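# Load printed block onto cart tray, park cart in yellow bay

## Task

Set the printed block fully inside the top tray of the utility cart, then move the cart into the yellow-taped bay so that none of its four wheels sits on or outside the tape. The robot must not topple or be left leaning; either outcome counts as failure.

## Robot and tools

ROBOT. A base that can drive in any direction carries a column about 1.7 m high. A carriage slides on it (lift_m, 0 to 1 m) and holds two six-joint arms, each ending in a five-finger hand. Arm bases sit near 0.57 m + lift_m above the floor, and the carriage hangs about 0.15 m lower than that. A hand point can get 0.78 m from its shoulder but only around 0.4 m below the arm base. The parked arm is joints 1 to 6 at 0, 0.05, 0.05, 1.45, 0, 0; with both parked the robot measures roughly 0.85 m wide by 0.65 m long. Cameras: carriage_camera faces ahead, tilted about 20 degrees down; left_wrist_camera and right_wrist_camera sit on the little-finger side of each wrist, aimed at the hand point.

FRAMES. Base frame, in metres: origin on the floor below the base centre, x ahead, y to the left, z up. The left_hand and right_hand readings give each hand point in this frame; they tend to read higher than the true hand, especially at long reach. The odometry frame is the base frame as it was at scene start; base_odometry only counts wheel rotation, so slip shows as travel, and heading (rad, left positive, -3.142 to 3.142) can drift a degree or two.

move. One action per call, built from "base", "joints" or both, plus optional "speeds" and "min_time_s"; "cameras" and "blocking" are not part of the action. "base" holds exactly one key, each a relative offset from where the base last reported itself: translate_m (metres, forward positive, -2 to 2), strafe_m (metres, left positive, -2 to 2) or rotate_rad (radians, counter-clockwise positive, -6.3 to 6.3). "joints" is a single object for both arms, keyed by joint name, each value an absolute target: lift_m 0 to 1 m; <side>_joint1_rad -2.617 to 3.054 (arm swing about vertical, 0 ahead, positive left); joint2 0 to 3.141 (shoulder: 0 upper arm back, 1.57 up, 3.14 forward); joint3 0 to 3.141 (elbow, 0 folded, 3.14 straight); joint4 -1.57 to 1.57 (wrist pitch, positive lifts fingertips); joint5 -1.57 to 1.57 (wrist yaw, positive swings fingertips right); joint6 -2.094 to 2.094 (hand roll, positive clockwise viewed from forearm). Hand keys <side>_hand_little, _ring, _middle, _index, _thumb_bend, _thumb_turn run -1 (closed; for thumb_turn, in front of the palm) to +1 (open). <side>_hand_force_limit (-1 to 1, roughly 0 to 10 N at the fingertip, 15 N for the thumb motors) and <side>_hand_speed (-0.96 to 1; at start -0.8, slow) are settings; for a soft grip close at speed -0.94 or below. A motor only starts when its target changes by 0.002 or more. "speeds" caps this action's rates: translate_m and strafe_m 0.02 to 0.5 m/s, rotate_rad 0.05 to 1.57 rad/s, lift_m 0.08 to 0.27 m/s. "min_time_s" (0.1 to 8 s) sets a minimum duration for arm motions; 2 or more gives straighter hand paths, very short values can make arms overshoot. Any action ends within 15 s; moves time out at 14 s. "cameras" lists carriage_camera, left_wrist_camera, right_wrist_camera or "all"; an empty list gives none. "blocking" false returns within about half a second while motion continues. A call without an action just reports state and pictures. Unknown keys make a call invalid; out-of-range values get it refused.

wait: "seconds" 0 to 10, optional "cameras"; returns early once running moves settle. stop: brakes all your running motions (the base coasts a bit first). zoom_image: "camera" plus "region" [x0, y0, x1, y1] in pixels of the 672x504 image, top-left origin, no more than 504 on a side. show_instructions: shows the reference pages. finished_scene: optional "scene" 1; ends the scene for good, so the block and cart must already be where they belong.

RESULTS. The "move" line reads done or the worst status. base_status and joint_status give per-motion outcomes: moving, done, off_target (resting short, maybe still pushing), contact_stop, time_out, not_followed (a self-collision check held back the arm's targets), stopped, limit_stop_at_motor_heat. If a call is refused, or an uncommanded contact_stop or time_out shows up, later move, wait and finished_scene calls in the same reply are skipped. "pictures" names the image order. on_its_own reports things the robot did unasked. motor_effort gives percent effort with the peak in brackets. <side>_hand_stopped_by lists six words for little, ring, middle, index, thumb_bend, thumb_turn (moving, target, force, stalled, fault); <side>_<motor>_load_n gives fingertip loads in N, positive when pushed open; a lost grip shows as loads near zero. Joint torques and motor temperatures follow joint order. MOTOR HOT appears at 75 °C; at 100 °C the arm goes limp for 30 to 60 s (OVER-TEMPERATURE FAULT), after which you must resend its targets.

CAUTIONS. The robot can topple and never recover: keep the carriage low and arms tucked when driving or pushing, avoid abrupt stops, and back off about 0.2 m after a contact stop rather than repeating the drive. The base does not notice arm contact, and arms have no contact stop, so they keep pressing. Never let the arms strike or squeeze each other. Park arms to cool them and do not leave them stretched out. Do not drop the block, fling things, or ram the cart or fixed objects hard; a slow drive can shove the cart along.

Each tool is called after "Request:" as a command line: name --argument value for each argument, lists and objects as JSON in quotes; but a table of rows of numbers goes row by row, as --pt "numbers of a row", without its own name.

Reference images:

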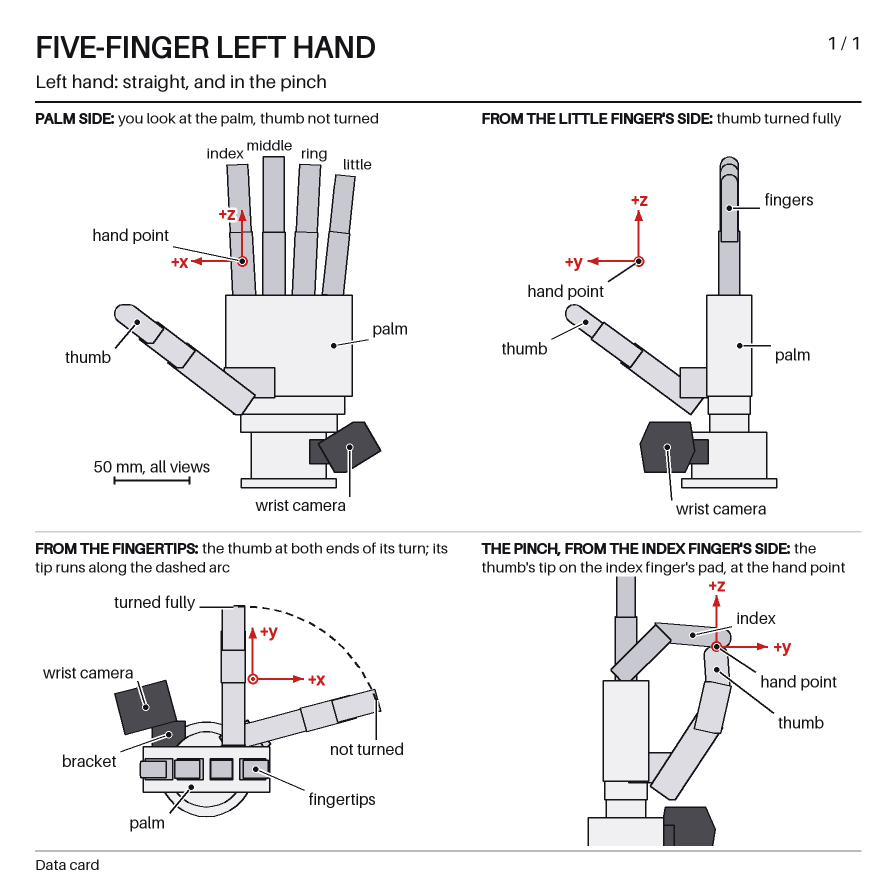

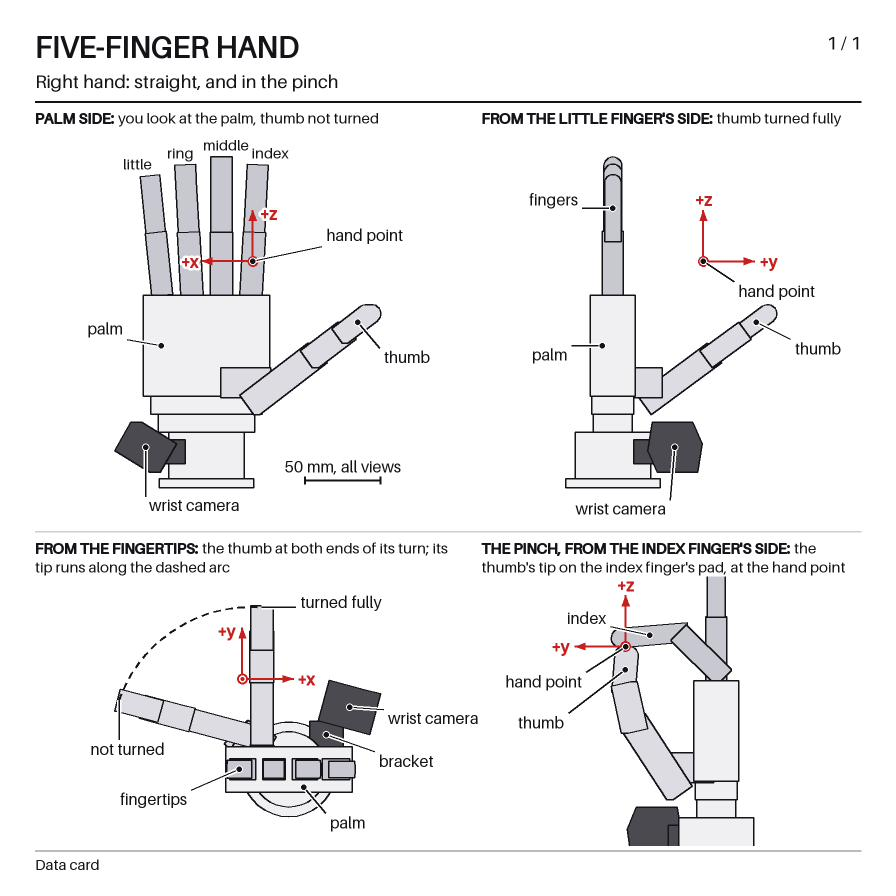

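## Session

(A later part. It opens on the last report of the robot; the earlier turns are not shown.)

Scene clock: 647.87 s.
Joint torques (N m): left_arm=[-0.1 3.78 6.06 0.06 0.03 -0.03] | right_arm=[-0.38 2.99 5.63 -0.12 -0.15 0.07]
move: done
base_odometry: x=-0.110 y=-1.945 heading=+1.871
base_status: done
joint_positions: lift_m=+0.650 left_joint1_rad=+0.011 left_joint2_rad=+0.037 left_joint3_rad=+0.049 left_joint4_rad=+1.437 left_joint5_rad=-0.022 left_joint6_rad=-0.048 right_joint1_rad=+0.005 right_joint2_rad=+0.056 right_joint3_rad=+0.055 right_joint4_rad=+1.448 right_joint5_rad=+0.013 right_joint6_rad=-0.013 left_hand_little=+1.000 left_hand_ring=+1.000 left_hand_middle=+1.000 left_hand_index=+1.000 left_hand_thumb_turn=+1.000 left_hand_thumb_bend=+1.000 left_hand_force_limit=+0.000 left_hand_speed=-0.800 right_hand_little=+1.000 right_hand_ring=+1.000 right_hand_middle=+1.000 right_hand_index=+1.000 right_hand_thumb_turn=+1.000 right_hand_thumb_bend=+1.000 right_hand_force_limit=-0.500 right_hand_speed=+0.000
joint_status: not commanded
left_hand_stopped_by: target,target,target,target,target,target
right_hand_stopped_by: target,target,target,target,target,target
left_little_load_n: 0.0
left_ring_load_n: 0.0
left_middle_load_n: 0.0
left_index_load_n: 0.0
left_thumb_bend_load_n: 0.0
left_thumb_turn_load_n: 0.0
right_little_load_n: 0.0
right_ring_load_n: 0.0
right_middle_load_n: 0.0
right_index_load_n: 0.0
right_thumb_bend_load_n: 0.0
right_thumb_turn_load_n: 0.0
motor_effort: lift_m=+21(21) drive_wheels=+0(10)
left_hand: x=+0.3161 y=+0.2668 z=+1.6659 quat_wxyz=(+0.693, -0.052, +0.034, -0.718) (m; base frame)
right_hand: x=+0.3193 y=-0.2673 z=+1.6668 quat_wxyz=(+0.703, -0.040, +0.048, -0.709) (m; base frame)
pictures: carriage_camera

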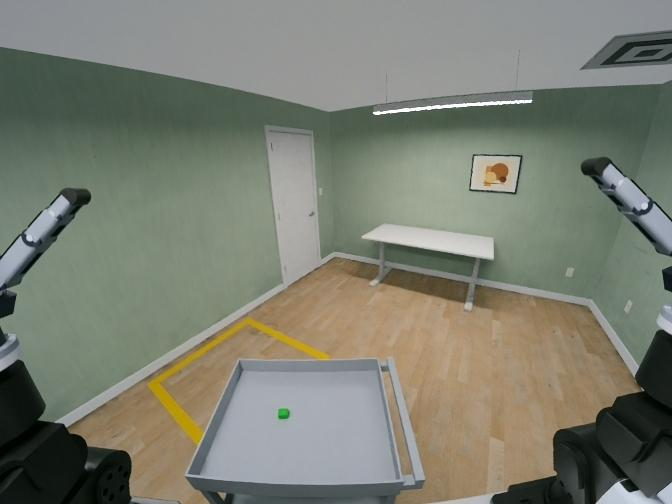

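Request:
move --base '{"strafe_m": 0.06}' --speeds '{"strafe_m": 0.1}' --cameras '[]'

Request:
move --base '{"translate_m": 0.45}' --speeds '{"translate_m": 0.1}' --cameras '["carriage_camera"]'

Scene clock: 658.70 s.
Joint torques (N m): left_arm=[-0.06 3.73 6.09 0.06 0 -0.04] | right_arm=[-0.54 2.95 5.63 -0.11 -0.09 0.06]
move: done
base_odometry: x=-0.167 y=-1.962 heading=+1.871
base_status: done
joint_positions: lift_m=+0.650 left_joint1_rad=+0.011 left_joint2_rad=+0.037 left_joint3_rad=+0.049 left_joint4_rad=+1.437 left_joint5_rad=-0.022 left_joint6_rad=-0.048 right_joint1_rad=+0.003 right_joint2_rad=+0.056 right_joint3_rad=+0.055 right_joint4_rad=+1.448 right_joint5_rad=+0.013 right_joint6_rad=-0.013 left_hand_little=+1.000 left_hand_ring=+1.000 left_hand_middle=+1.000 left_hand_index=+1.000 left_hand_thumb_turn=+1.000 left_hand_thumb_bend=+1.000 left_hand_force_limit=+0.000 left_hand_speed=-0.800 right_hand_little=+1.000 right_hand_ring=+1.000 right_hand_middle=+1.000 right_hand_index=+1.000 right_hand_thumb_turn=+1.000 right_hand_thumb_bend=+1.000 right_hand_force_limit=-0.500 right_hand_speed=+0.000
joint_status: not commanded
left_hand_stopped_by: target,target,target,target,target,target
right_hand_stopped_by: target,target,target,target,target,target
left_little_load_n: 0.0
left_ring_load_n: 0.0
left_middle_load_n: 0.0
left_index_load_n: 0.0
left_thumb_bend_load_n: 0.0
left_thumb_turn_load_n: 0.0
right_little_load_n: 0.0
right_ring_load_n: 0.0
right_middle_load_n: 0.0
right_index_load_n: 0.0
right_thumb_bend_load_n: 0.0
right_thumb_turn_load_n: 0.0
motor_effort: lift_m=+21(21) drive_wheels=+1(10)
left_hand: x=+0.3160 y=+0.2669 z=+1.6659 quat_wxyz=(+0.693, -0.052, +0.034, -0.718) (m; base frame)
right_hand: x=+0.3193 y=-0.2674 z=+1.6668 quat_wxyz=(+0.702, -0.040, +0.048, -0.709) (m; base frame)
pictures: none
No camera images: "cameras" was empty.

Scene clock: 664.00 s.
Joint torques (N m): left_arm=[-0.08 3.75 6.06 0.06 0.03 -0.03] | right_arm=[-0.21 3.12 5.41 -0.18 -0.09 0.12]
move: done
base_odometry: x=-0.301 y=-1.532 heading=+1.871
base_status: done
joint_positions: lift_m=+0.650 left_joint1_rad=+0.011 left_joint2_rad=+0.037 left_joint3_rad=+0.049 left_joint4_rad=+1.438 left_joint5_rad=-0.022 left_joint6_rad=-0.048 right_joint1_rad=+0.003 right_joint2_rad=+0.056 right_joint3_rad=+0.055 right_joint4_rad=+1.449 right_joint5_rad=+0.013 right_joint6_rad=-0.013 left_hand_little=+1.000 left_hand_ring=+1.000 left_hand_middle=+1.000 left_hand_index=+1.000 left_hand_thumb_turn=+1.000 left_hand_thumb_bend=+1.000 left_hand_force_limit=+0.000 left_hand_speed=-0.800 right_hand_little=+1.000 right_hand_ring=+1.000 right_hand_middle=+1.000 right_hand_index=+1.000 right_hand_thumb_turn=+1.000 right_hand_thumb_bend=+1.000 right_hand_force_limit=-0.500 right_hand_speed=+0.000
joint_status: not commanded
left_hand_stopped_by: target,target,target,target,target,target
right_hand_stopped_by: target,target,target,target,target,target
left_little_load_n: 0.5
left_ring_load_n: 0.0
left_middle_load_n: 0.0
left_index_load_n: 0.0
left_thumb_bend_load_n: 0.0
left_thumb_turn_load_n: 0.0
right_little_load_n: 0.0
right_ring_load_n: 0.0
right_middle_load_n: -0.5
right_index_load_n: 0.0
right_thumb_bend_load_n: 0.0
right_thumb_turn_load_n: 0.0
motor_effort: lift_m=+21(21) drive_wheels=+1(8)
left_hand: x=+0.3159 y=+0.2669 z=+1.6660 quat_wxyz=(+0.693, -0.052, +0.033, -0.718) (m; base frame)
right_hand: x=+0.3189 y=-0.2674 z=+1.6670 quat_wxyz=(+0.702, -0.039, +0.048, -0.709) (m; base frame)
pictures: carriage_camera

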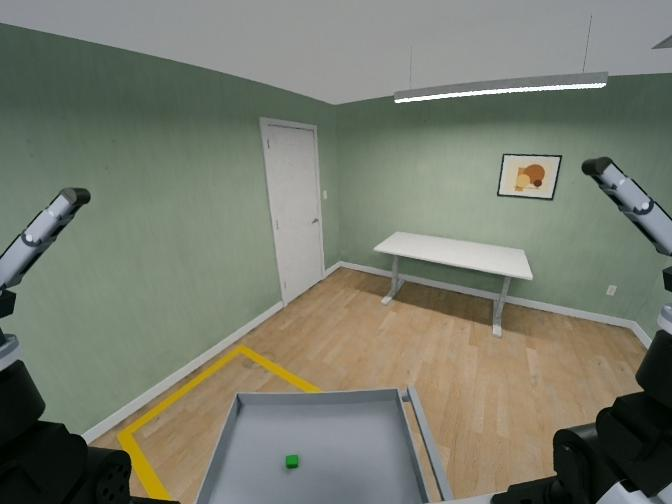

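Request:
move --base '{"translate_m": 0.62}' --speeds '{"translate_m": 0.12}' --cameras '["carriage_camera"]'

Scene clock: 676.50 s.
Joint torques (N m): left_arm=[-0.02 3.78 5.97 0.08 0.05 -0.03] | right_arm=[-0.31 2.77 5.89 -0.16 -0.1 0.04]
move: done
base_odometry: x=-0.484 y=-0.940 heading=+1.871
base_status: done
joint_positions: lift_m=+0.650 left_joint1_rad=+0.011 left_joint2_rad=+0.037 left_joint3_rad=+0.049 left_joint4_rad=+1.437 left_joint5_rad=-0.022 left_joint6_rad=-0.048 right_joint1_rad=+0.003 right_joint2_rad=+0.056 right_joint3_rad=+0.055 right_joint4_rad=+1.449 right_joint5_rad=+0.013 right_joint6_rad=-0.013 left_hand_little=+1.000 left_hand_ring=+1.000 left_hand_middle=+1.000 left_hand_index=+1.000 left_hand_thumb_turn=+1.000 left_hand_thumb_bend=+1.000 left_hand_force_limit=+0.000 left_hand_speed=-0.800 right_hand_little=+1.000 right_hand_ring=+1.000 right_hand_middle=+1.000 right_hand_index=+1.000 right_hand_thumb_turn=+1.000 right_hand_thumb_bend=+1.000 right_hand_force_limit=-0.500 right_hand_speed=+0.000
joint_status: not commanded
left_hand_stopped_by: target,target,target,target,target,target
right_hand_stopped_by: target,target,target,target,target,target
left_little_load_n: 0.0
left_ring_load_n: 0.0
left_middle_load_n: 0.0
left_index_load_n: 0.0
left_thumb_bend_load_n: 0.0
left_thumb_turn_load_n: 0.0
right_little_load_n: 0.0
right_ring_load_n: 0.0
right_middle_load_n: 0.0
right_index_load_n: 0.0
right_thumb_bend_load_n: 0.5
right_thumb_turn_load_n: 0.0
motor_effort: lift_m=+21(22) drive_wheels=-4(11)
left_hand: x=+0.3160 y=+0.2669 z=+1.6659 quat_wxyz=(+0.693, -0.052, +0.034, -0.718) (m; base frame)
right_hand: x=+0.3189 y=-0.2674 z=+1.6670 quat_wxyz=(+0.702, -0.039, +0.048, -0.709) (m; base frame)
pictures: carriage_camera

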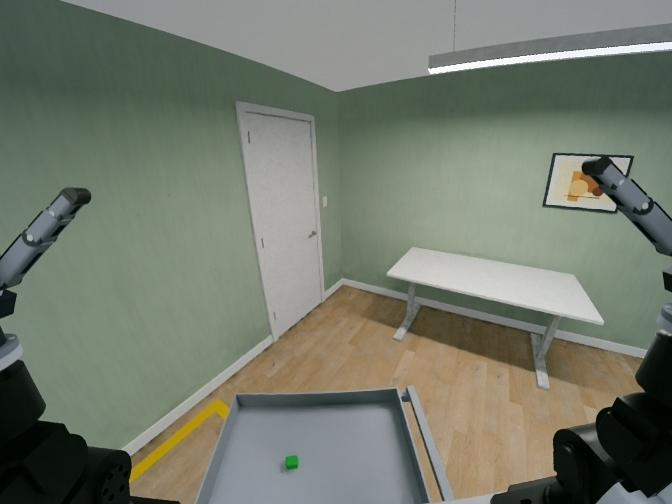

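Request:
move --base '{"translate_m": -0.33}' --speeds '{"translate_m": 0.25}' --cameras '["carriage_camera"]'

Request:
move --base '{"strafe_m": -0.93}' --speeds '{"strafe_m": 0.3}' --cameras '["carriage_camera"]'

Scene clock: 685.43 s.
Joint torques (N m): left_arm=[-0.09 3.75 6.12 0.03 0.02 -0.03] | right_arm=[-0.36 3 5.5 -0.12 -0.07 0.09]
move: done
base_odometry: x=-0.386 y=-1.255 heading=+1.872
base_status: done
joint_positions: lift_m=+0.650 left_joint1_rad=+0.011 left_joint2_rad=+0.037 left_joint3_rad=+0.049 left_joint4_rad=+1.440 left_joint5_rad=-0.022 left_joint6_rad=-0.048 right_joint1_rad=+0.003 right_joint2_rad=+0.056 right_joint3_rad=+0.055 right_joint4_rad=+1.450 right_joint5_rad=+0.013 right_joint6_rad=-0.013 left_hand_little=+1.000 left_hand_ring=+1.000 left_hand_middle=+1.000 left_hand_index=+1.000 left_hand_thumb_turn=+1.000 left_hand_thumb_bend=+1.000 left_hand_force_limit=+0.000 left_hand_speed=-0.800 right_hand_little=+1.000 right_hand_ring=+1.000 right_hand_middle=+1.000 right_hand_index=+1.000 right_hand_thumb_turn=+1.000 right_hand_thumb_bend=+1.000 right_hand_force_limit=-0.500 right_hand_speed=+0.000
joint_status: not commanded
left_hand_stopped_by: target,target,target,target,target,target
right_hand_stopped_by: target,target,target,target,target,target
left_little_load_n: 0.0
left_ring_load_n: 0.0
left_middle_load_n: 0.0
left_index_load_n: 0.0
left_thumb_bend_load_n: 0.0
left_thumb_turn_load_n: 0.0
right_little_load_n: 0.0
right_ring_load_n: 0.0
right_middle_load_n: 0.0
right_index_load_n: 0.0
right_thumb_bend_load_n: 0.0
right_thumb_turn_load_n: 0.0
motor_effort: lift_m=+21(21) drive_wheels=-6(14)
left_hand: x=+0.3154 y=+0.2668 z=+1.6661 quat_wxyz=(+0.693, -0.051, +0.033, -0.718) (m; base frame)
right_hand: x=+0.3187 y=-0.2674 z=+1.6670 quat_wxyz=(+0.702, -0.039, +0.048, -0.709) (m; base frame)
pictures: carriage_camera

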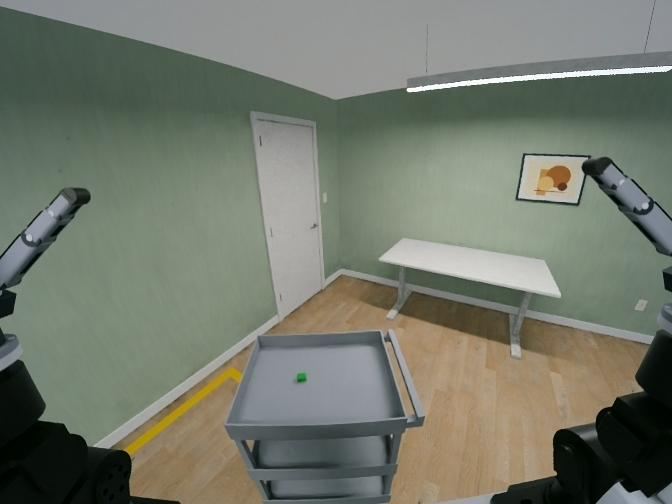

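Scene clock: 690.13 s.
Joint torques (N m): left_arm=[-0.06 3.82 6.11 0.02 0.03 -0.05] | right_arm=[-0.29 2.92 5.96 -0.2 -0.11 0.05]
move: done
base_odometry: x=+0.502 y=-0.980 heading=+1.872
base_status: done
joint_positions: lift_m=+0.650 left_joint1_rad=+0.011 left_joint2_rad=+0.037 left_joint3_rad=+0.049 left_joint4_rad=+1.440 left_joint5_rad=-0.022 left_joint6_rad=-0.048 right_joint1_rad=+0.003 right_joint2_rad=+0.056 right_joint3_rad=+0.055 right_joint4_rad=+1.450 right_joint5_rad=+0.014 right_joint6_rad=-0.013 left_hand_little=+1.000 left_hand_ring=+1.000 left_hand_middle=+1.000 left_hand_index=+1.000 left_hand_thumb_turn=+1.000 left_hand_thumb_bend=+1.000 left_hand_force_limit=+0.000 left_hand_speed=-0.800 right_hand_little=+1.000 right_hand_ring=+1.000 right_hand_middle=+1.000 right_hand_index=+1.000 right_hand_thumb_turn=+1.000 right_hand_thumb_bend=+1.000 right_hand_force_limit=-0.500 right_hand_speed=+0.000
joint_status: not commanded
left_hand_stopped_by: target,target,target,target,target,target
right_hand_stopped_by: target,target,target,target,target,target
left_little_load_n: 0.0
left_ring_load_n: 0.0
left_middle_load_n: 0.0
left_index_load_n: 0.0
left_thumb_bend_load_n: 0.0
left_thumb_turn_load_n: 0.0
right_little_load_n: 0.0
right_ring_load_n: 0.0
right_middle_load_n: 0.0
right_index_load_n: 0.0
right_thumb_bend_load_n: 0.0
right_thumb_turn_load_n: 0.5
motor_effort: lift_m=+21(21) drive_wheels=-2(8)
left_hand: x=+0.3153 y=+0.2668 z=+1.6662 quat_wxyz=(+0.693, -0.051, +0.033, -0.718) (m; base frame)
right_hand: x=+0.3187 y=-0.2675 z=+1.6671 quat_wxyz=(+0.702, -0.039, +0.048, -0.709) (m; base frame)
pictures: carriage_camera

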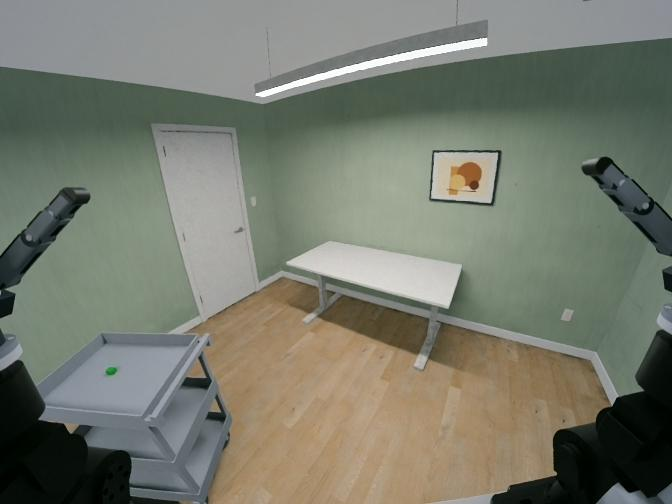

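Request:
move --base '{"translate_m": 0.84}' --speeds '{"translate_m": 0.3}' --cameras '[]'

Request:
move --base '{"rotate_rad": 1.571}' --speeds '{"rotate_rad": 0.6}' --cameras '["carriage_camera"]'

Scene clock: 700.20 s.
Joint torques (N m): left_arm=[-0.14 3.75 6.09 0.06 0.02 -0.05] | right_arm=[-0.28 2.77 5.72 -0.21 -0.11 0.03]
move: done
base_odometry: x=+0.253 y=-0.177 heading=+1.871
base_status: done
joint_positions: lift_m=+0.650 left_joint1_rad=+0.011 left_joint2_rad=+0.037 left_joint3_rad=+0.049 left_joint4_rad=+1.438 left_joint5_rad=-0.022 left_joint6_rad=-0.048 right_joint1_rad=+0.003 right_joint2_rad=+0.056 right_joint3_rad=+0.055 right_joint4_rad=+1.451 right_joint5_rad=+0.014 right_joint6_rad=-0.013 left_hand_little=+1.000 left_hand_ring=+1.000 left_hand_middle=+1.000 left_hand_index=+1.000 left_hand_thumb_turn=+1.000 left_hand_thumb_bend=+1.000 left_hand_force_limit=+0.000 left_hand_speed=-0.800 right_hand_little=+1.000 right_hand_ring=+1.000 right_hand_middle=+1.000 right_hand_index=+1.000 right_hand_thumb_turn=+1.000 right_hand_thumb_bend=+1.000 right_hand_force_limit=-0.500 right_hand_speed=+0.000
joint_status: not commanded
left_hand_stopped_by: target,target,target,target,target,target
right_hand_stopped_by: target,target,target,target,target,target
left_little_load_n: 0.0
left_ring_load_n: 0.0
left_middle_load_n: 0.0
left_index_load_n: 0.0
left_thumb_bend_load_n: 0.0
left_thumb_turn_load_n: 0.0
right_little_load_n: 0.0
right_ring_load_n: 0.0
right_middle_load_n: 0.0
right_index_load_n: 0.0
right_thumb_bend_load_n: 0.0
right_thumb_turn_load_n: 0.0
motor_effort: lift_m=+21(21) drive_wheels=-4(10)
left_hand: x=+0.3157 y=+0.2668 z=+1.6660 quat_wxyz=(+0.693, -0.051, +0.033, -0.718) (m; base frame)
right_hand: x=+0.3186 y=-0.2675 z=+1.6671 quat_wxyz=(+0.702, -0.039, +0.048, -0.709) (m; base frame)
pictures: none
No camera images: "cameras" was empty.

Scene clock: 703.87 s.
Joint torques (N m): left_arm=[-0.08 3.74 6.05 0.06 0.02 -0.04] | right_arm=[-0.18 2.96 5.74 -0.16 -0.11 0.04]
move: done
base_odometry: x=+0.253 y=-0.177 heading=-2.841
base_status: done
joint_positions: lift_m=+0.650 left_joint1_rad=+0.011 left_joint2_rad=+0.037 left_joint3_rad=+0.049 left_joint4_rad=+1.438 left_joint5_rad=-0.022 left_joint6_rad=-0.048 right_joint1_rad=+0.003 right_joint2_rad=+0.056 right_joint3_rad=+0.055 right_joint4_rad=+1.451 right_joint5_rad=+0.014 right_joint6_rad=-0.013 left_hand_little=+1.000 left_hand_ring=+1.000 left_hand_middle=+1.000 left_hand_index=+1.000 left_hand_thumb_turn=+1.000 left_hand_thumb_bend=+1.000 left_hand_force_limit=+0.000 left_hand_speed=-0.800 right_hand_little=+1.000 right_hand_ring=+1.000 right_hand_middle=+1.000 right_hand_index=+1.000 right_hand_thumb_turn=+1.000 right_hand_thumb_bend=+1.000 right_hand_force_limit=-0.500 right_hand_speed=+0.000
joint_status: not commanded
left_hand_stopped_by: target,target,target,target,target,target
right_hand_stopped_by: target,target,target,target,target,target
left_little_load_n: 0.0
left_ring_load_n: 0.0
left_middle_load_n: 0.0
left_index_load_n: 0.0
left_thumb_bend_load_n: 0.0
left_thumb_turn_load_n: 0.0
right_little_load_n: 0.5
right_ring_load_n: 0.0
right_middle_load_n: 0.0
right_index_load_n: 0.0
right_thumb_bend_load_n: 0.0
right_thumb_turn_load_n: 0.0
motor_effort: lift_m=+21(21) drive_wheels=+3(8)
left_hand: x=+0.3159 y=+0.2668 z=+1.6660 quat_wxyz=(+0.693, -0.051, +0.034, -0.718) (m; base frame)
right_hand: x=+0.3186 y=-0.2675 z=+1.6671 quat_wxyz=(+0.702, -0.039, +0.048, -0.709) (m; base frame)
pictures: carriage_camera

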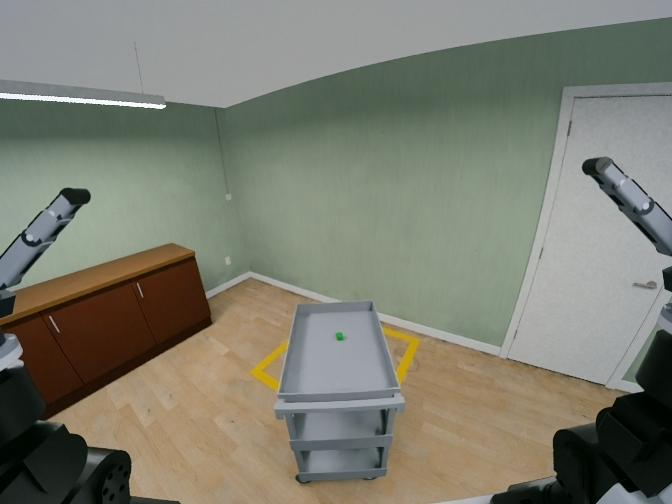

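Request:
move --base '{"rotate_rad": -0.1}' --speeds '{"rotate_rad": 0.3}' --cameras '[]'

Request:
move --base '{"translate_m": 0.85}' --speeds '{"translate_m": 0.12}' --cameras '["carriage_camera"]'

Scene clock: 715.83 s.
Joint torques (N m): left_arm=[-0.09 3.78 6.09 0.08 0.02 -0.05] | right_arm=[-0.18 2.88 5.64 -0.19 -0.11 0.1]
Motor temperatures (°C): left_arm=[31 34 44 31 31 32] | right_arm=[33 44 43 39 33 33]
move: done
base_odometry: x=+0.253 y=-0.177 heading=-2.941
base_status: done
joint_positions: lift_m=+0.650 left_joint1_rad=+0.011 left_joint2_rad=+0.037 left_joint3_rad=+0.049 left_joint4_rad=+1.437 left_joint5_rad=-0.022 left_joint6_rad=-0.048 right_joint1_rad=+0.003 right_joint2_rad=+0.056 right_joint3_rad=+0.055 right_joint4_rad=+1.451 right_joint5_rad=+0.014 right_joint6_rad=-0.013 left_hand_little=+1.000 left_hand_ring=+1.000 left_hand_middle=+1.000 left_hand_index=+1.000 left_hand_thumb_turn=+1.000 left_hand_thumb_bend=+1.000 left_hand_force_limit=+0.000 left_hand_speed=-0.800 right_hand_little=+1.000 right_hand_ring=+1.000 right_hand_middle=+1.000 right_hand_index=+1.000 right_hand_thumb_turn=+1.000 right_hand_thumb_bend=+1.000 right_hand_force_limit=-0.500 right_hand_speed=+0.000
joint_status: not commanded
left_hand_stopped_by: target,target,target,target,target,target
right_hand_stopped_by: target,target,target,target,target,target
left_little_load_n: 0.0
left_ring_load_n: 0.0
left_middle_load_n: 0.0
left_index_load_n: 0.0
left_thumb_bend_load_n: 0.0
left_thumb_turn_load_n: 0.0
right_little_load_n: 0.0
right_ring_load_n: 0.0
right_middle_load_n: 0.0
right_index_load_n: 0.0
right_thumb_bend_load_n: 0.5
right_thumb_turn_load_n: 0.0
motor_effort: lift_m=+21(21) drive_wheels=-5(8)
left_hand: x=+0.3161 y=+0.2668 z=+1.6659 quat_wxyz=(+0.693, -0.052, +0.034, -0.718) (m; base frame)
right_hand: x=+0.3186 y=-0.2675 z=+1.6671 quat_wxyz=(+0.702, -0.039, +0.048, -0.709) (m; base frame)
pictures: none
No camera images: "cameras" was empty.

Scene clock: 723.70 s.
Joint torques (N m): left_arm=[-0.09 3.69 6.15 0.06 0.01 -0.03] | right_arm=[-0.31 2.76 5.56 -0.18 -0.12 0.06]
move: done
base_odometry: x=-0.579 y=-0.348 heading=-2.940
base_status: done
joint_positions: lift_m=+0.650 left_joint1_rad=+0.011 left_joint2_rad=+0.037 left_joint3_rad=+0.049 left_joint4_rad=+1.437 left_joint5_rad=-0.022 left_joint6_rad=-0.048 right_joint1_rad=+0.003 right_joint2_rad=+0.056 right_joint3_rad=+0.055 right_joint4_rad=+1.451 right_joint5_rad=+0.014 right_joint6_rad=-0.013 left_hand_little=+1.000 left_hand_ring=+1.000 left_hand_middle=+1.000 left_hand_index=+1.000 left_hand_thumb_turn=+1.000 left_hand_thumb_bend=+1.000 left_hand_force_limit=+0.000 left_hand_speed=-0.800 right_hand_little=+1.000 right_hand_ring=+1.000 right_hand_middle=+1.000 right_hand_index=+1.000 right_hand_thumb_turn=+1.000 right_hand_thumb_bend=+1.000 right_hand_force_limit=-0.500 right_hand_speed=+0.000
joint_status: not commanded
left_hand_stopped_by: target,target,target,target,target,target
right_hand_stopped_by: target,target,target,target,target,target
left_little_load_n: 0.5
left_ring_load_n: 0.0
left_middle_load_n: 0.0
left_index_load_n: 0.0
left_thumb_bend_load_n: 0.0
left_thumb_turn_load_n: 0.0
right_little_load_n: 0.0
right_ring_load_n: 0.0
right_middle_load_n: 0.0
right_index_load_n: 0.0
right_thumb_bend_load_n: 0.0
right_thumb_turn_load_n: -0.5
motor_effort: lift_m=+21(21) drive_wheels=-7(14)
left_hand: x=+0.3160 y=+0.2668 z=+1.6659 quat_wxyz=(+0.693, -0.052, +0.034, -0.718) (m; base frame)
right_hand: x=+0.3187 y=-0.2675 z=+1.6670 quat_wxyz=(+0.702, -0.039, +0.048, -0.709) (m; base frame)
pictures: carriage_camera

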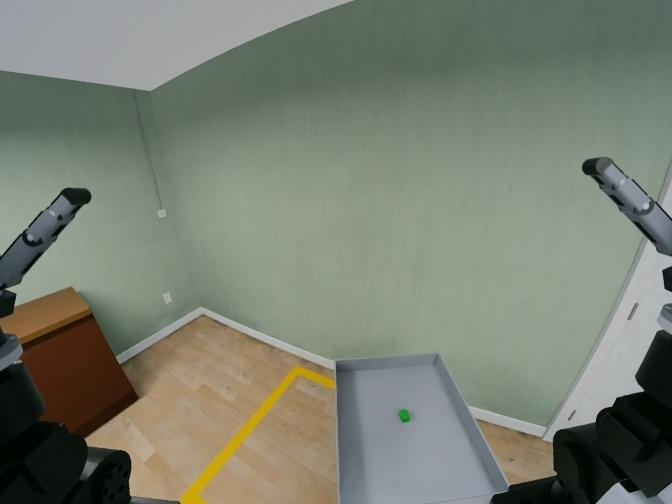

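Request:
move --base '{"translate_m": -0.12}' --speeds '{"translate_m": 0.2}' --cameras '[]'

Request:
move --base '{"strafe_m": -0.24}' --speeds '{"strafe_m": 0.2}' --cameras '["carriage_camera"]'

Scene clock: 744.53 s.
Joint torques (N m): left_arm=[-0.03 3.79 6.13 0.04 0.01 -0.04] | right_arm=[-0.36 2.91 5.52 -0.14 -0.11 0.1]
move: done
base_odometry: x=-0.462 y=-0.324 heading=-2.940
base_status: done
joint_positions: lift_m=+0.650 left_joint1_rad=+0.011 left_joint2_rad=+0.037 left_joint3_rad=+0.049 left_joint4_rad=+1.440 left_joint5_rad=-0.022 left_joint6_rad=-0.048 right_joint1_rad=+0.003 right_joint2_rad=+0.056 right_joint3_rad=+0.055 right_joint4_rad=+1.451 right_joint5_rad=+0.014 right_joint6_rad=-0.013 left_hand_little=+1.000 left_hand_ring=+1.000 left_hand_middle=+1.000 left_hand_index=+1.000 left_hand_thumb_turn=+1.000 left_hand_thumb_bend=+1.000 left_hand_force_limit=+0.000 left_hand_speed=-0.800 right_hand_little=+1.000 right_hand_ring=+1.000 right_hand_middle=+1.000 right_hand_index=+1.000 right_hand_thumb_turn=+1.000 right_hand_thumb_bend=+1.000 right_hand_force_limit=-0.500 right_hand_speed=+0.000
joint_status: not commanded
left_hand_stopped_by: target,target,target,target,target,target
right_hand_stopped_by: target,target,target,target,target,target
left_little_load_n: 0.0
left_ring_load_n: 0.0
left_middle_load_n: 0.0
left_index_load_n: 0.0
left_thumb_bend_load_n: 0.0
left_thumb_turn_load_n: 0.0
right_little_load_n: 0.0
right_ring_load_n: 0.0
right_middle_load_n: 0.0
right_index_load_n: 0.0
right_thumb_bend_load_n: 0.0
right_thumb_turn_load_n: 0.0
motor_effort: lift_m=+21(21) drive_wheels=-5(14)
left_hand: x=+0.3152 y=+0.2668 z=+1.6662 quat_wxyz=(+0.693, -0.051, +0.033, -0.718) (m; base frame)
right_hand: x=+0.3187 y=-0.2675 z=+1.6670 quat_wxyz=(+0.702, -0.039, +0.048, -0.709) (m; base frame)
pictures: none
No camera images: "cameras" was empty.

Scene clock: 746.83 s.
Joint torques (N m): left_arm=[-0.03 3.86 6.08 0.04 0.02 -0.04] | right_arm=[-0.1 2.78 5.76 -0.17 -0.16 0.08]
move: done
base_odometry: x=-0.510 y=-0.088 heading=-2.940
base_status: done
joint_positions: lift_m=+0.650 left_joint1_rad=+0.011 left_joint2_rad=+0.037 left_joint3_rad=+0.049 left_joint4_rad=+1.440 left_joint5_rad=-0.021 left_joint6_rad=-0.048 right_joint1_rad=+0.003 right_joint2_rad=+0.056 right_joint3_rad=+0.055 right_joint4_rad=+1.451 right_joint5_rad=+0.014 right_joint6_rad=-0.013 left_hand_little=+1.000 left_hand_ring=+1.000 left_hand_middle=+1.000 left_hand_index=+1.000 left_hand_thumb_turn=+1.000 left_hand_thumb_bend=+1.000 left_hand_force_limit=+0.000 left_hand_speed=-0.800 right_hand_little=+1.000 right_hand_ring=+1.000 right_hand_middle=+1.000 right_hand_index=+1.000 right_hand_thumb_turn=+1.000 right_hand_thumb_bend=+1.000 right_hand_force_limit=-0.500 right_hand_speed=+0.000
joint_status: not commanded
left_hand_stopped_by: target,target,target,target,target,target
right_hand_stopped_by: target,target,target,target,target,target
left_little_load_n: 0.0
left_ring_load_n: 0.0
left_middle_load_n: 0.0
left_index_load_n: 0.0
left_thumb_bend_load_n: 0.0
left_thumb_turn_load_n: 0.0
right_little_load_n: 0.0
right_ring_load_n: 0.0
right_middle_load_n: 0.0
right_index_load_n: 0.0
right_thumb_bend_load_n: 0.0
right_thumb_turn_load_n: 0.0
motor_effort: lift_m=+21(22) drive_wheels=-3(11)
left_hand: x=+0.3152 y=+0.2667 z=+1.6662 quat_wxyz=(+0.693, -0.050, +0.033, -0.718) (m; base frame)
right_hand: x=+0.3187 y=-0.2676 z=+1.6670 quat_wxyz=(+0.702, -0.039, +0.048, -0.710) (m; base frame)
pictures: carriage_camera

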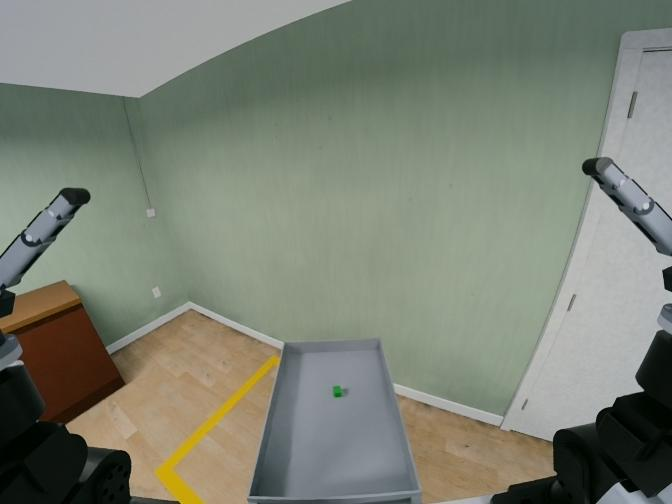

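Request:
move --base '{"translate_m": 0.4}' --speeds '{"translate_m": 0.08}' --cameras '["carriage_camera"]'

Scene clock: 754.63 s.
Joint torques (N m): left_arm=[-0.09 3.79 6.09 0.07 0.01 -0.06] | right_arm=[-0.36 2.97 5.91 -0.13 -0.12 0.04]
move: done
base_odometry: x=-0.902 y=-0.168 heading=-2.940
base_status: done
joint_positions: lift_m=+0.650 left_joint1_rad=+0.011 left_joint2_rad=+0.037 left_joint3_rad=+0.049 left_joint4_rad=+1.438 left_joint5_rad=-0.021 left_joint6_rad=-0.048 right_joint1_rad=+0.003 right_joint2_rad=+0.056 right_joint3_rad=+0.055 right_joint4_rad=+1.452 right_joint5_rad=+0.014 right_joint6_rad=-0.013 left_hand_little=+1.000 left_hand_ring=+1.000 left_hand_middle=+1.000 left_hand_index=+1.000 left_hand_thumb_turn=+1.000 left_hand_thumb_bend=+1.000 left_hand_force_limit=+0.000 left_hand_speed=-0.800 right_hand_little=+1.000 right_hand_ring=+1.000 right_hand_middle=+1.000 right_hand_index=+1.000 right_hand_thumb_turn=+1.000 right_hand_thumb_bend=+1.000 right_hand_force_limit=-0.500 right_hand_speed=+0.000
joint_status: not commanded
left_hand_stopped_by: target,target,target,target,target,target
right_hand_stopped_by: target,target,target,target,target,target
left_little_load_n: 0.0
left_ring_load_n: 0.0
left_middle_load_n: 0.0
left_index_load_n: 0.0
left_thumb_bend_load_n: 0.0
left_thumb_turn_load_n: 0.0
right_little_load_n: 0.0
right_ring_load_n: 0.0
right_middle_load_n: 0.0
right_index_load_n: 0.0
right_thumb_bend_load_n: 0.0
right_thumb_turn_load_n: 0.0
motor_effort: lift_m=+21(22) drive_wheels=-4(10)
left_hand: x=+0.3159 y=+0.2667 z=+1.6660 quat_wxyz=(+0.693, -0.051, +0.034, -0.718) (m; base frame)
right_hand: x=+0.3185 y=-0.2676 z=+1.6671 quat_wxyz=(+0.702, -0.038, +0.047, -0.710) (m; base frame)
pictures: carriage_camera

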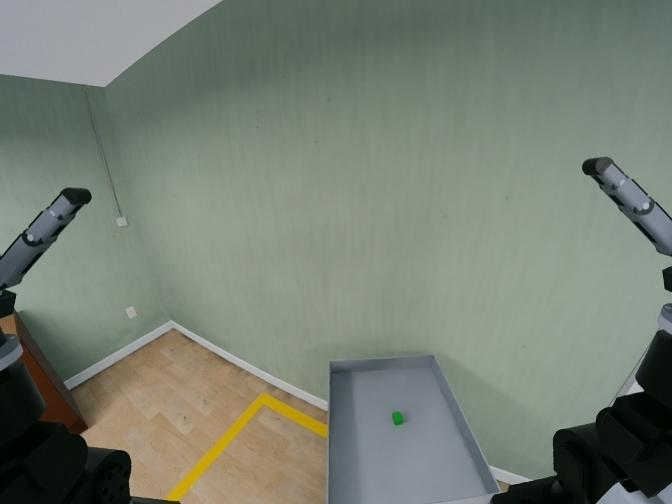

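Request:
move --base '{"translate_m": -0.35}' --speeds '{"translate_m": 0.25}' --cameras '["carriage_camera"]'

Request:
move --base '{"rotate_rad": 1.079}' --speeds '{"rotate_rad": 0.6}' --cameras '["carriage_camera"]'

Scene clock: 802.47 s.
Joint torques (N m): left_arm=[-0.1 3.71 6.08 0.05 0.05 -0.04] | right_arm=[-0.29 2.96 5.68 -0.17 -0.15 0.07]
move: done
base_odometry: x=-0.559 y=-0.098 heading=-2.940
base_status: done
joint_positions: lift_m=+0.650 left_joint1_rad=+0.011 left_joint2_rad=+0.037 left_joint3_rad=+0.049 left_joint4_rad=+1.440 left_joint5_rad=-0.022 left_joint6_rad=-0.048 right_joint1_rad=+0.003 right_joint2_rad=+0.056 right_joint3_rad=+0.055 right_joint4_rad=+1.451 right_joint5_rad=+0.014 right_joint6_rad=-0.013 left_hand_little=+1.000 left_hand_ring=+1.000 left_hand_middle=+1.000 left_hand_index=+1.000 left_hand_thumb_turn=+1.000 left_hand_thumb_bend=+1.000 left_hand_force_limit=+0.000 left_hand_speed=-0.800 right_hand_little=+1.000 right_hand_ring=+1.000 right_hand_middle=+1.000 right_hand_index=+1.000 right_hand_thumb_turn=+1.000 right_hand_thumb_bend=+1.000 right_hand_force_limit=-0.500 right_hand_speed=+0.000
joint_status: not commanded
left_hand_stopped_by: target,target,target,target,target,target
right_hand_stopped_by: target,target,target,target,target,target
left_little_load_n: 0.0
left_ring_load_n: 0.0
left_middle_load_n: 0.0
left_index_load_n: 0.0
left_thumb_bend_load_n: 0.0
left_thumb_turn_load_n: -0.5
right_little_load_n: 0.0
right_ring_load_n: 0.0
right_middle_load_n: 0.0
right_index_load_n: 0.0
right_thumb_bend_load_n: 0.0
right_thumb_turn_load_n: 0.5
motor_effort: lift_m=+21(21) drive_wheels=-2(13)
left_hand: x=+0.3153 y=+0.2668 z=+1.6662 quat_wxyz=(+0.693, -0.051, +0.033, -0.718) (m; base frame)
right_hand: x=+0.3186 y=-0.2676 z=+1.6670 quat_wxyz=(+0.702, -0.038, +0.047, -0.710) (m; base frame)
pictures: carriage_camera

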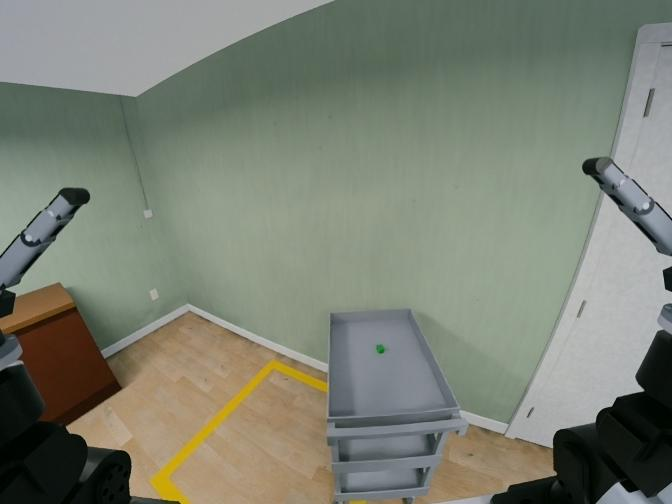

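Scene clock: 805.33 s.
Joint torques (N m): left_arm=[-0.05 3.78 6.06 0.06 -0.01 -0.03] | right_arm=[-0.17 2.93 5.85 -0.18 -0.15 0.08]
move: done
base_odometry: x=-0.559 y=-0.098 heading=-1.862
base_status: done
joint_positions: lift_m=+0.650 left_joint1_rad=+0.011 left_joint2_rad=+0.037 left_joint3_rad=+0.049 left_joint4_rad=+1.439 left_joint5_rad=-0.022 left_joint6_rad=-0.048 right_joint1_rad=+0.003 right_joint2_rad=+0.056 right_joint3_rad=+0.055 right_joint4_rad=+1.451 right_joint5_rad=+0.014 right_joint6_rad=-0.013 left_hand_little=+1.000 left_hand_ring=+1.000 left_hand_middle=+1.000 left_hand_index=+1.000 left_hand_thumb_turn=+1.000 left_hand_thumb_bend=+1.000 left_hand_force_limit=+0.000 left_hand_speed=-0.800 right_hand_little=+1.000 right_hand_ring=+1.000 right_hand_middle=+1.000 right_hand_index=+1.000 right_hand_thumb_turn=+1.000 right_hand_thumb_bend=+1.000 right_hand_force_limit=-0.500 right_hand_speed=+0.000
joint_status: not commanded
left_hand_stopped_by: target,target,target,target,target,target
right_hand_stopped_by: target,target,target,target,target,target
left_little_load_n: 0.0
left_ring_load_n: 0.0
left_middle_load_n: 0.0
left_index_load_n: 0.0
left_thumb_bend_load_n: 0.0
left_thumb_turn_load_n: 0.0
right_little_load_n: 0.0
right_ring_load_n: 0.0
right_middle_load_n: 0.0
right_index_load_n: 0.0
right_thumb_bend_load_n: 0.0
right_thumb_turn_load_n: 0.0
motor_effort: lift_m=+21(21) drive_wheels=+3(9)
left_hand: x=+0.3156 y=+0.2668 z=+1.6661 quat_wxyz=(+0.693, -0.051, +0.033, -0.718) (m; base frame)
right_hand: x=+0.3186 y=-0.2676 z=+1.6670 quat_wxyz=(+0.702, -0.038, +0.047, -0.710) (m; base frame)
pictures: carriage_camera

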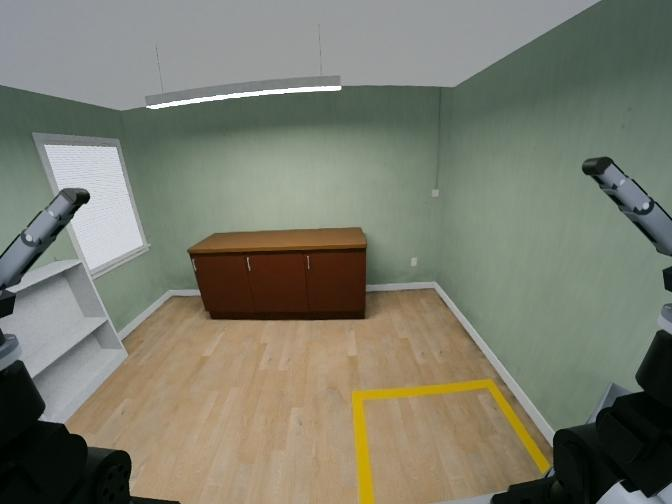

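Request:
move --base '{"translate_m": -0.61}' --speeds '{"translate_m": 0.25}' --cameras '["carriage_camera"]'

Request:
move --base '{"strafe_m": -0.6}' --speeds '{"strafe_m": 0.25}' --cameras '["carriage_camera"]'

Scene clock: 818.07 s.
Joint torques (N m): left_arm=[-0.03 3.82 6.13 0.09 0.03 -0.04] | right_arm=[-0.21 2.84 5.78 -0.11 -0.13 0.08]
move: done
base_odometry: x=-0.385 y=+0.486 heading=-1.861
base_status: done
joint_positions: lift_m=+0.650 left_joint1_rad=+0.011 left_joint2_rad=+0.037 left_joint3_rad=+0.049 left_joint4_rad=+1.438 left_joint5_rad=-0.022 left_joint6_rad=-0.048 right_joint1_rad=+0.003 right_joint2_rad=+0.056 right_joint3_rad=+0.055 right_joint4_rad=+1.451 right_joint5_rad=+0.014 right_joint6_rad=-0.013 left_hand_little=+1.000 left_hand_ring=+1.000 left_hand_middle=+1.000 left_hand_index=+1.000 left_hand_thumb_turn=+1.000 left_hand_thumb_bend=+1.000 left_hand_force_limit=+0.000 left_hand_speed=-0.800 right_hand_little=+1.000 right_hand_ring=+1.000 right_hand_middle=+1.000 right_hand_index=+1.000 right_hand_thumb_turn=+1.000 right_hand_thumb_bend=+1.000 right_hand_force_limit=-0.500 right_hand_speed=+0.000
joint_status: not commanded
left_hand_stopped_by: target,target,target,target,target,target
right_hand_stopped_by: target,target,target,target,target,target
left_little_load_n: 0.0
left_ring_load_n: 0.0
left_middle_load_n: 0.0
left_index_load_n: 0.0
left_thumb_bend_load_n: 0.0
left_thumb_turn_load_n: 0.0
right_little_load_n: 0.0
right_ring_load_n: 0.0
right_middle_load_n: 0.0
right_index_load_n: 0.0
right_thumb_bend_load_n: 0.0
right_thumb_turn_load_n: 0.0
motor_effort: lift_m=+21(22) drive_wheels=-5(13)
left_hand: x=+0.3158 y=+0.2668 z=+1.6660 quat_wxyz=(+0.693, -0.051, +0.033, -0.718) (m; base frame)
right_hand: x=+0.3187 y=-0.2676 z=+1.6670 quat_wxyz=(+0.702, -0.039, +0.048, -0.710) (m; base frame)
pictures: carriage_camera

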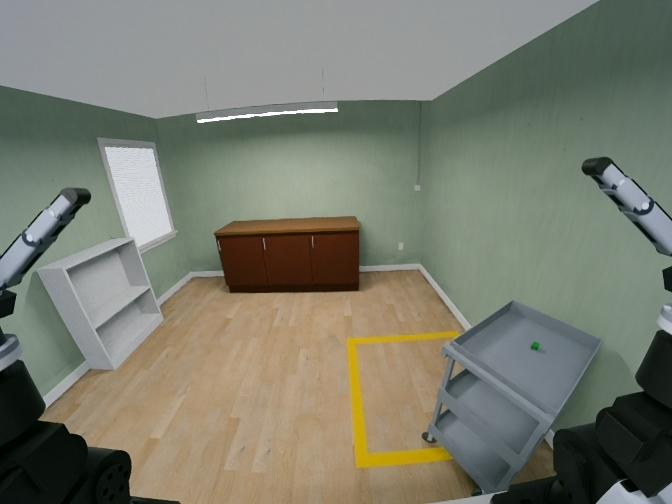

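Scene clock: 821.77 s.
Joint torques (N m): left_arm=[-0.06 3.69 6.02 0.04 0 -0.04] | right_arm=[-0.39 2.91 5.78 -0.21 -0.12 0.1]
move: done
base_odometry: x=-0.960 y=+0.658 heading=-1.861
base_status: done
joint_positions: lift_m=+0.650 left_joint1_rad=+0.011 left_joint2_rad=+0.037 left_joint3_rad=+0.049 left_joint4_rad=+1.439 left_joint5_rad=-0.021 left_joint6_rad=-0.048 right_joint1_rad=+0.003 right_joint2_rad=+0.056 right_joint3_rad=+0.055 right_joint4_rad=+1.451 right_joint5_rad=+0.014 right_joint6_rad=-0.013 left_hand_little=+1.000 left_hand_ring=+1.000 left_hand_middle=+1.000 left_hand_index=+1.000 left_hand_thumb_turn=+1.000 left_hand_thumb_bend=+1.000 left_hand_force_limit=+0.000 left_hand_speed=-0.800 right_hand_little=+1.000 right_hand_ring=+1.000 right_hand_middle=+1.000 right_hand_index=+1.000 right_hand_thumb_turn=+1.000 right_hand_thumb_bend=+1.000 right_hand_force_limit=-0.500 right_hand_speed=+0.000
joint_status: not commanded
left_hand_stopped_by: target,target,target,target,target,target
right_hand_stopped_by: target,target,target,target,target,target
left_little_load_n: 0.0
left_ring_load_n: 0.0
left_middle_load_n: 0.0
left_index_load_n: 0.0
left_thumb_bend_load_n: 0.0
left_thumb_turn_load_n: -0.5
right_little_load_n: 0.0
right_ring_load_n: 0.0
right_middle_load_n: 0.0
right_index_load_n: 0.0
right_thumb_bend_load_n: 0.0
right_thumb_turn_load_n: 0.0
motor_effort: lift_m=+21(21) drive_wheels=-3(8)
left_hand: x=+0.3156 y=+0.2667 z=+1.6661 quat_wxyz=(+0.693, -0.051, +0.033, -0.718) (m; base frame)
right_hand: x=+0.3187 y=-0.2676 z=+1.6670 quat_wxyz=(+0.702, -0.039, +0.048, -0.710) (m; base frame)
pictures: carriage_camera

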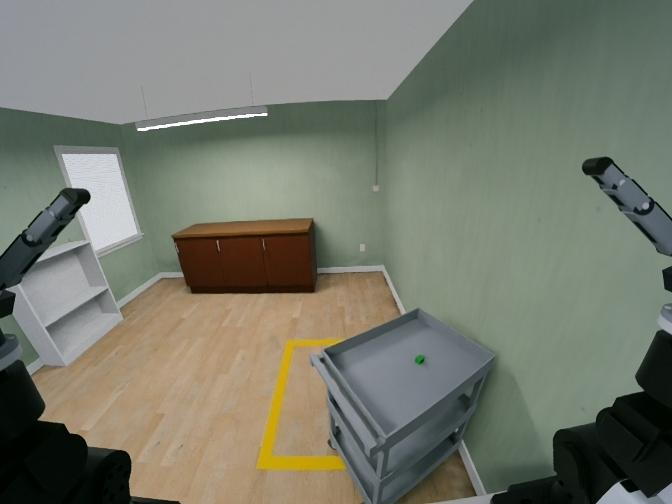

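Request:
move --base '{"strafe_m": -0.25}' --speeds '{"strafe_m": 0.15}' --cameras '[]'

Request:
move --base '{"translate_m": 0.45}' --speeds '{"translate_m": 0.08}' --cameras '["carriage_camera"]'

Scene clock: 842.83 s.
Joint torques (N m): left_arm=[-0.08 3.71 6.06 0.04 0.02 -0.04] | right_arm=[-0.24 3 5.74 -0.18 -0.12 0.11]
move: done
base_odometry: x=-1.199 y=+0.730 heading=-1.861
base_status: done
joint_positions: lift_m=+0.650 left_joint1_rad=+0.011 left_joint2_rad=+0.037 left_joint3_rad=+0.049 left_joint4_rad=+1.439 left_joint5_rad=-0.021 left_joint6_rad=-0.048 right_joint1_rad=+0.002 right_joint2_rad=+0.056 right_joint3_rad=+0.055 right_joint4_rad=+1.451 right_joint5_rad=+0.014 right_joint6_rad=-0.013 left_hand_little=+1.000 left_hand_ring=+1.000 left_hand_middle=+1.000 left_hand_index=+1.000 left_hand_thumb_turn=+1.000 left_hand_thumb_bend=+1.000 left_hand_force_limit=+0.000 left_hand_speed=-0.800 right_hand_little=+1.000 right_hand_ring=+1.000 right_hand_middle=+1.000 right_hand_index=+1.000 right_hand_thumb_turn=+1.000 right_hand_thumb_bend=+1.000 right_hand_force_limit=-0.500 right_hand_speed=+0.000
joint_status: not commanded
left_hand_stopped_by: target,target,target,target,target,target
right_hand_stopped_by: target,target,target,target,target,target
left_little_load_n: 0.5
left_ring_load_n: 0.0
left_middle_load_n: 0.0
left_index_load_n: 0.0
left_thumb_bend_load_n: 0.0
left_thumb_turn_load_n: 0.0
right_little_load_n: 0.0
right_ring_load_n: 0.0
right_middle_load_n: 0.0
right_index_load_n: 0.0
right_thumb_bend_load_n: 0.0
right_thumb_turn_load_n: 0.0
motor_effort: lift_m=+21(21) drive_wheels=+0(9)
left_hand: x=+0.3156 y=+0.2667 z=+1.6661 quat_wxyz=(+0.693, -0.051, +0.033, -0.718) (m; base frame)
right_hand: x=+0.3187 y=-0.2677 z=+1.6670 quat_wxyz=(+0.702, -0.038, +0.048, -0.710) (m; base frame)
pictures: none
No camera images: "cameras" was empty.

Scene clock: 849.07 s.
Joint torques (N m): left_arm=[-0.03 3.81 6.12 0.07 0.01 -0.04] | right_arm=[-0.1 2.81 5.72 -0.2 -0.12 0.09]
move: done
base_odometry: x=-1.328 y=+0.299 heading=-1.862
base_status: done
joint_positions: lift_m=+0.650 left_joint1_rad=+0.011 left_joint2_rad=+0.037 left_joint3_rad=+0.049 left_joint4_rad=+1.438 left_joint5_rad=-0.021 left_joint6_rad=-0.048 right_joint1_rad=+0.002 right_joint2_rad=+0.056 right_joint3_rad=+0.055 right_joint4_rad=+1.451 right_joint5_rad=+0.014 right_joint6_rad=-0.013 left_hand_little=+1.000 left_hand_ring=+1.000 left_hand_middle=+1.000 left_hand_index=+1.000 left_hand_thumb_turn=+1.000 left_hand_thumb_bend=+1.000 left_hand_force_limit=+0.000 left_hand_speed=-0.800 right_hand_little=+1.000 right_hand_ring=+1.000 right_hand_middle=+1.000 right_hand_index=+1.000 right_hand_thumb_turn=+1.000 right_hand_thumb_bend=+1.000 right_hand_force_limit=-0.500 right_hand_speed=+0.000
joint_status: not commanded
left_hand_stopped_by: target,target,target,target,target,target
right_hand_stopped_by: target,target,target,target,target,target
left_little_load_n: 0.0
left_ring_load_n: 0.0
left_middle_load_n: 0.0
left_index_load_n: 0.0
left_thumb_bend_load_n: 0.0
left_thumb_turn_load_n: 0.0
right_little_load_n: 0.0
right_ring_load_n: 0.0
right_middle_load_n: 0.0
right_index_load_n: 0.0
right_thumb_bend_load_n: 0.0
right_thumb_turn_load_n: 0.0
motor_effort: lift_m=+21(22) drive_wheels=+2(7)
left_hand: x=+0.3159 y=+0.2667 z=+1.6660 quat_wxyz=(+0.693, -0.051, +0.034, -0.718) (m; base frame)
right_hand: x=+0.3186 y=-0.2677 z=+1.6670 quat_wxyz=(+0.702, -0.038, +0.048, -0.710) (m; base frame)
pictures: carriage_camera

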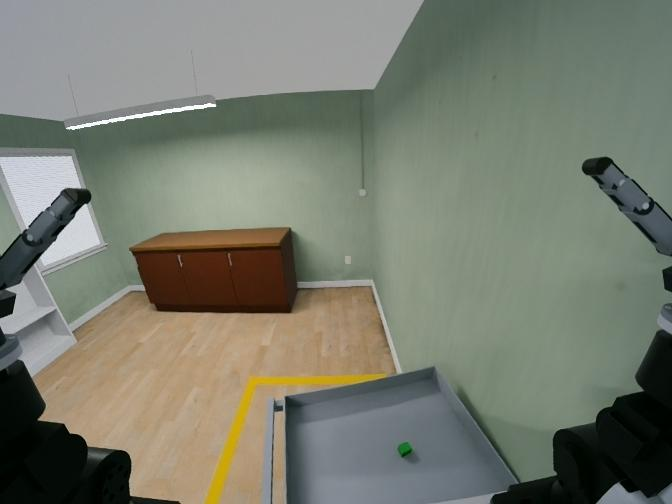

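Request:
move --base '{"translate_m": 0.3}' --speeds '{"translate_m": 0.08}' --cameras '["carriage_camera"]'

Scene clock: 865.17 s.
Joint torques (N m): left_arm=[-0.06 3.73 6 0.07 0.01 -0.04] | right_arm=[-0.21 2.86 5.78 -0.15 -0.14 0.11]
move: done
base_odometry: x=-1.415 y=+0.012 heading=-1.862
base_status: done
joint_positions: lift_m=+0.650 left_joint1_rad=+0.011 left_joint2_rad=+0.037 left_joint3_rad=+0.049 left_joint4_rad=+1.437 left_joint5_rad=-0.021 left_joint6_rad=-0.048 right_joint1_rad=+0.002 right_joint2_rad=+0.056 right_joint3_rad=+0.055 right_joint4_rad=+1.451 right_joint5_rad=+0.014 right_joint6_rad=-0.013 left_hand_little=+1.000 left_hand_ring=+1.000 left_hand_middle=+1.000 left_hand_index=+1.000 left_hand_thumb_turn=+1.000 left_hand_thumb_bend=+1.000 left_hand_force_limit=+0.000 left_hand_speed=-0.800 right_hand_little=+1.000 right_hand_ring=+1.000 right_hand_middle=+1.000 right_hand_index=+1.000 right_hand_thumb_turn=+1.000 right_hand_thumb_bend=+1.000 right_hand_force_limit=-0.500 right_hand_speed=+0.000
joint_status: not commanded
left_hand_stopped_by: target,target,target,target,target,target
right_hand_stopped_by: target,target,target,target,target,target
left_little_load_n: 0.0
left_ring_load_n: 0.0
left_middle_load_n: 0.0
left_index_load_n: 0.0
left_thumb_bend_load_n: 0.0
left_thumb_turn_load_n: 0.0
right_little_load_n: 0.0
right_ring_load_n: 0.0
right_middle_load_n: 0.5
right_index_load_n: 0.0
right_thumb_bend_load_n: 0.0
right_thumb_turn_load_n: 0.0
motor_effort: lift_m=+21(22) drive_wheels=+3(13)
left_hand: x=+0.3160 y=+0.2667 z=+1.6659 quat_wxyz=(+0.693, -0.051, +0.034, -0.718) (m; base frame)
right_hand: x=+0.3186 y=-0.2677 z=+1.6670 quat_wxyz=(+0.702, -0.038, +0.048, -0.710) (m; base frame)
pictures: carriage_camera

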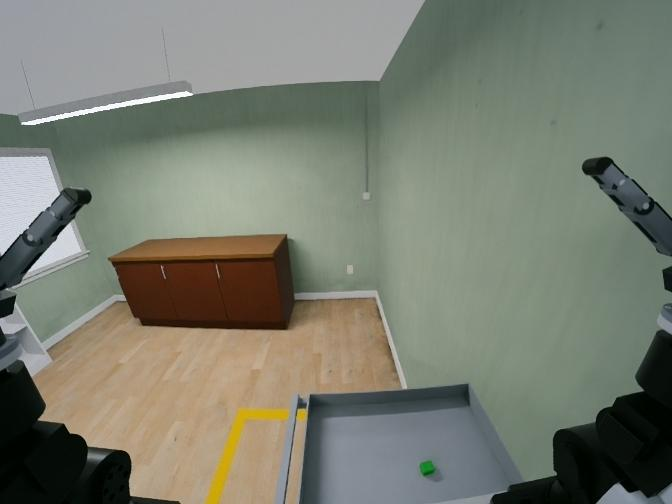

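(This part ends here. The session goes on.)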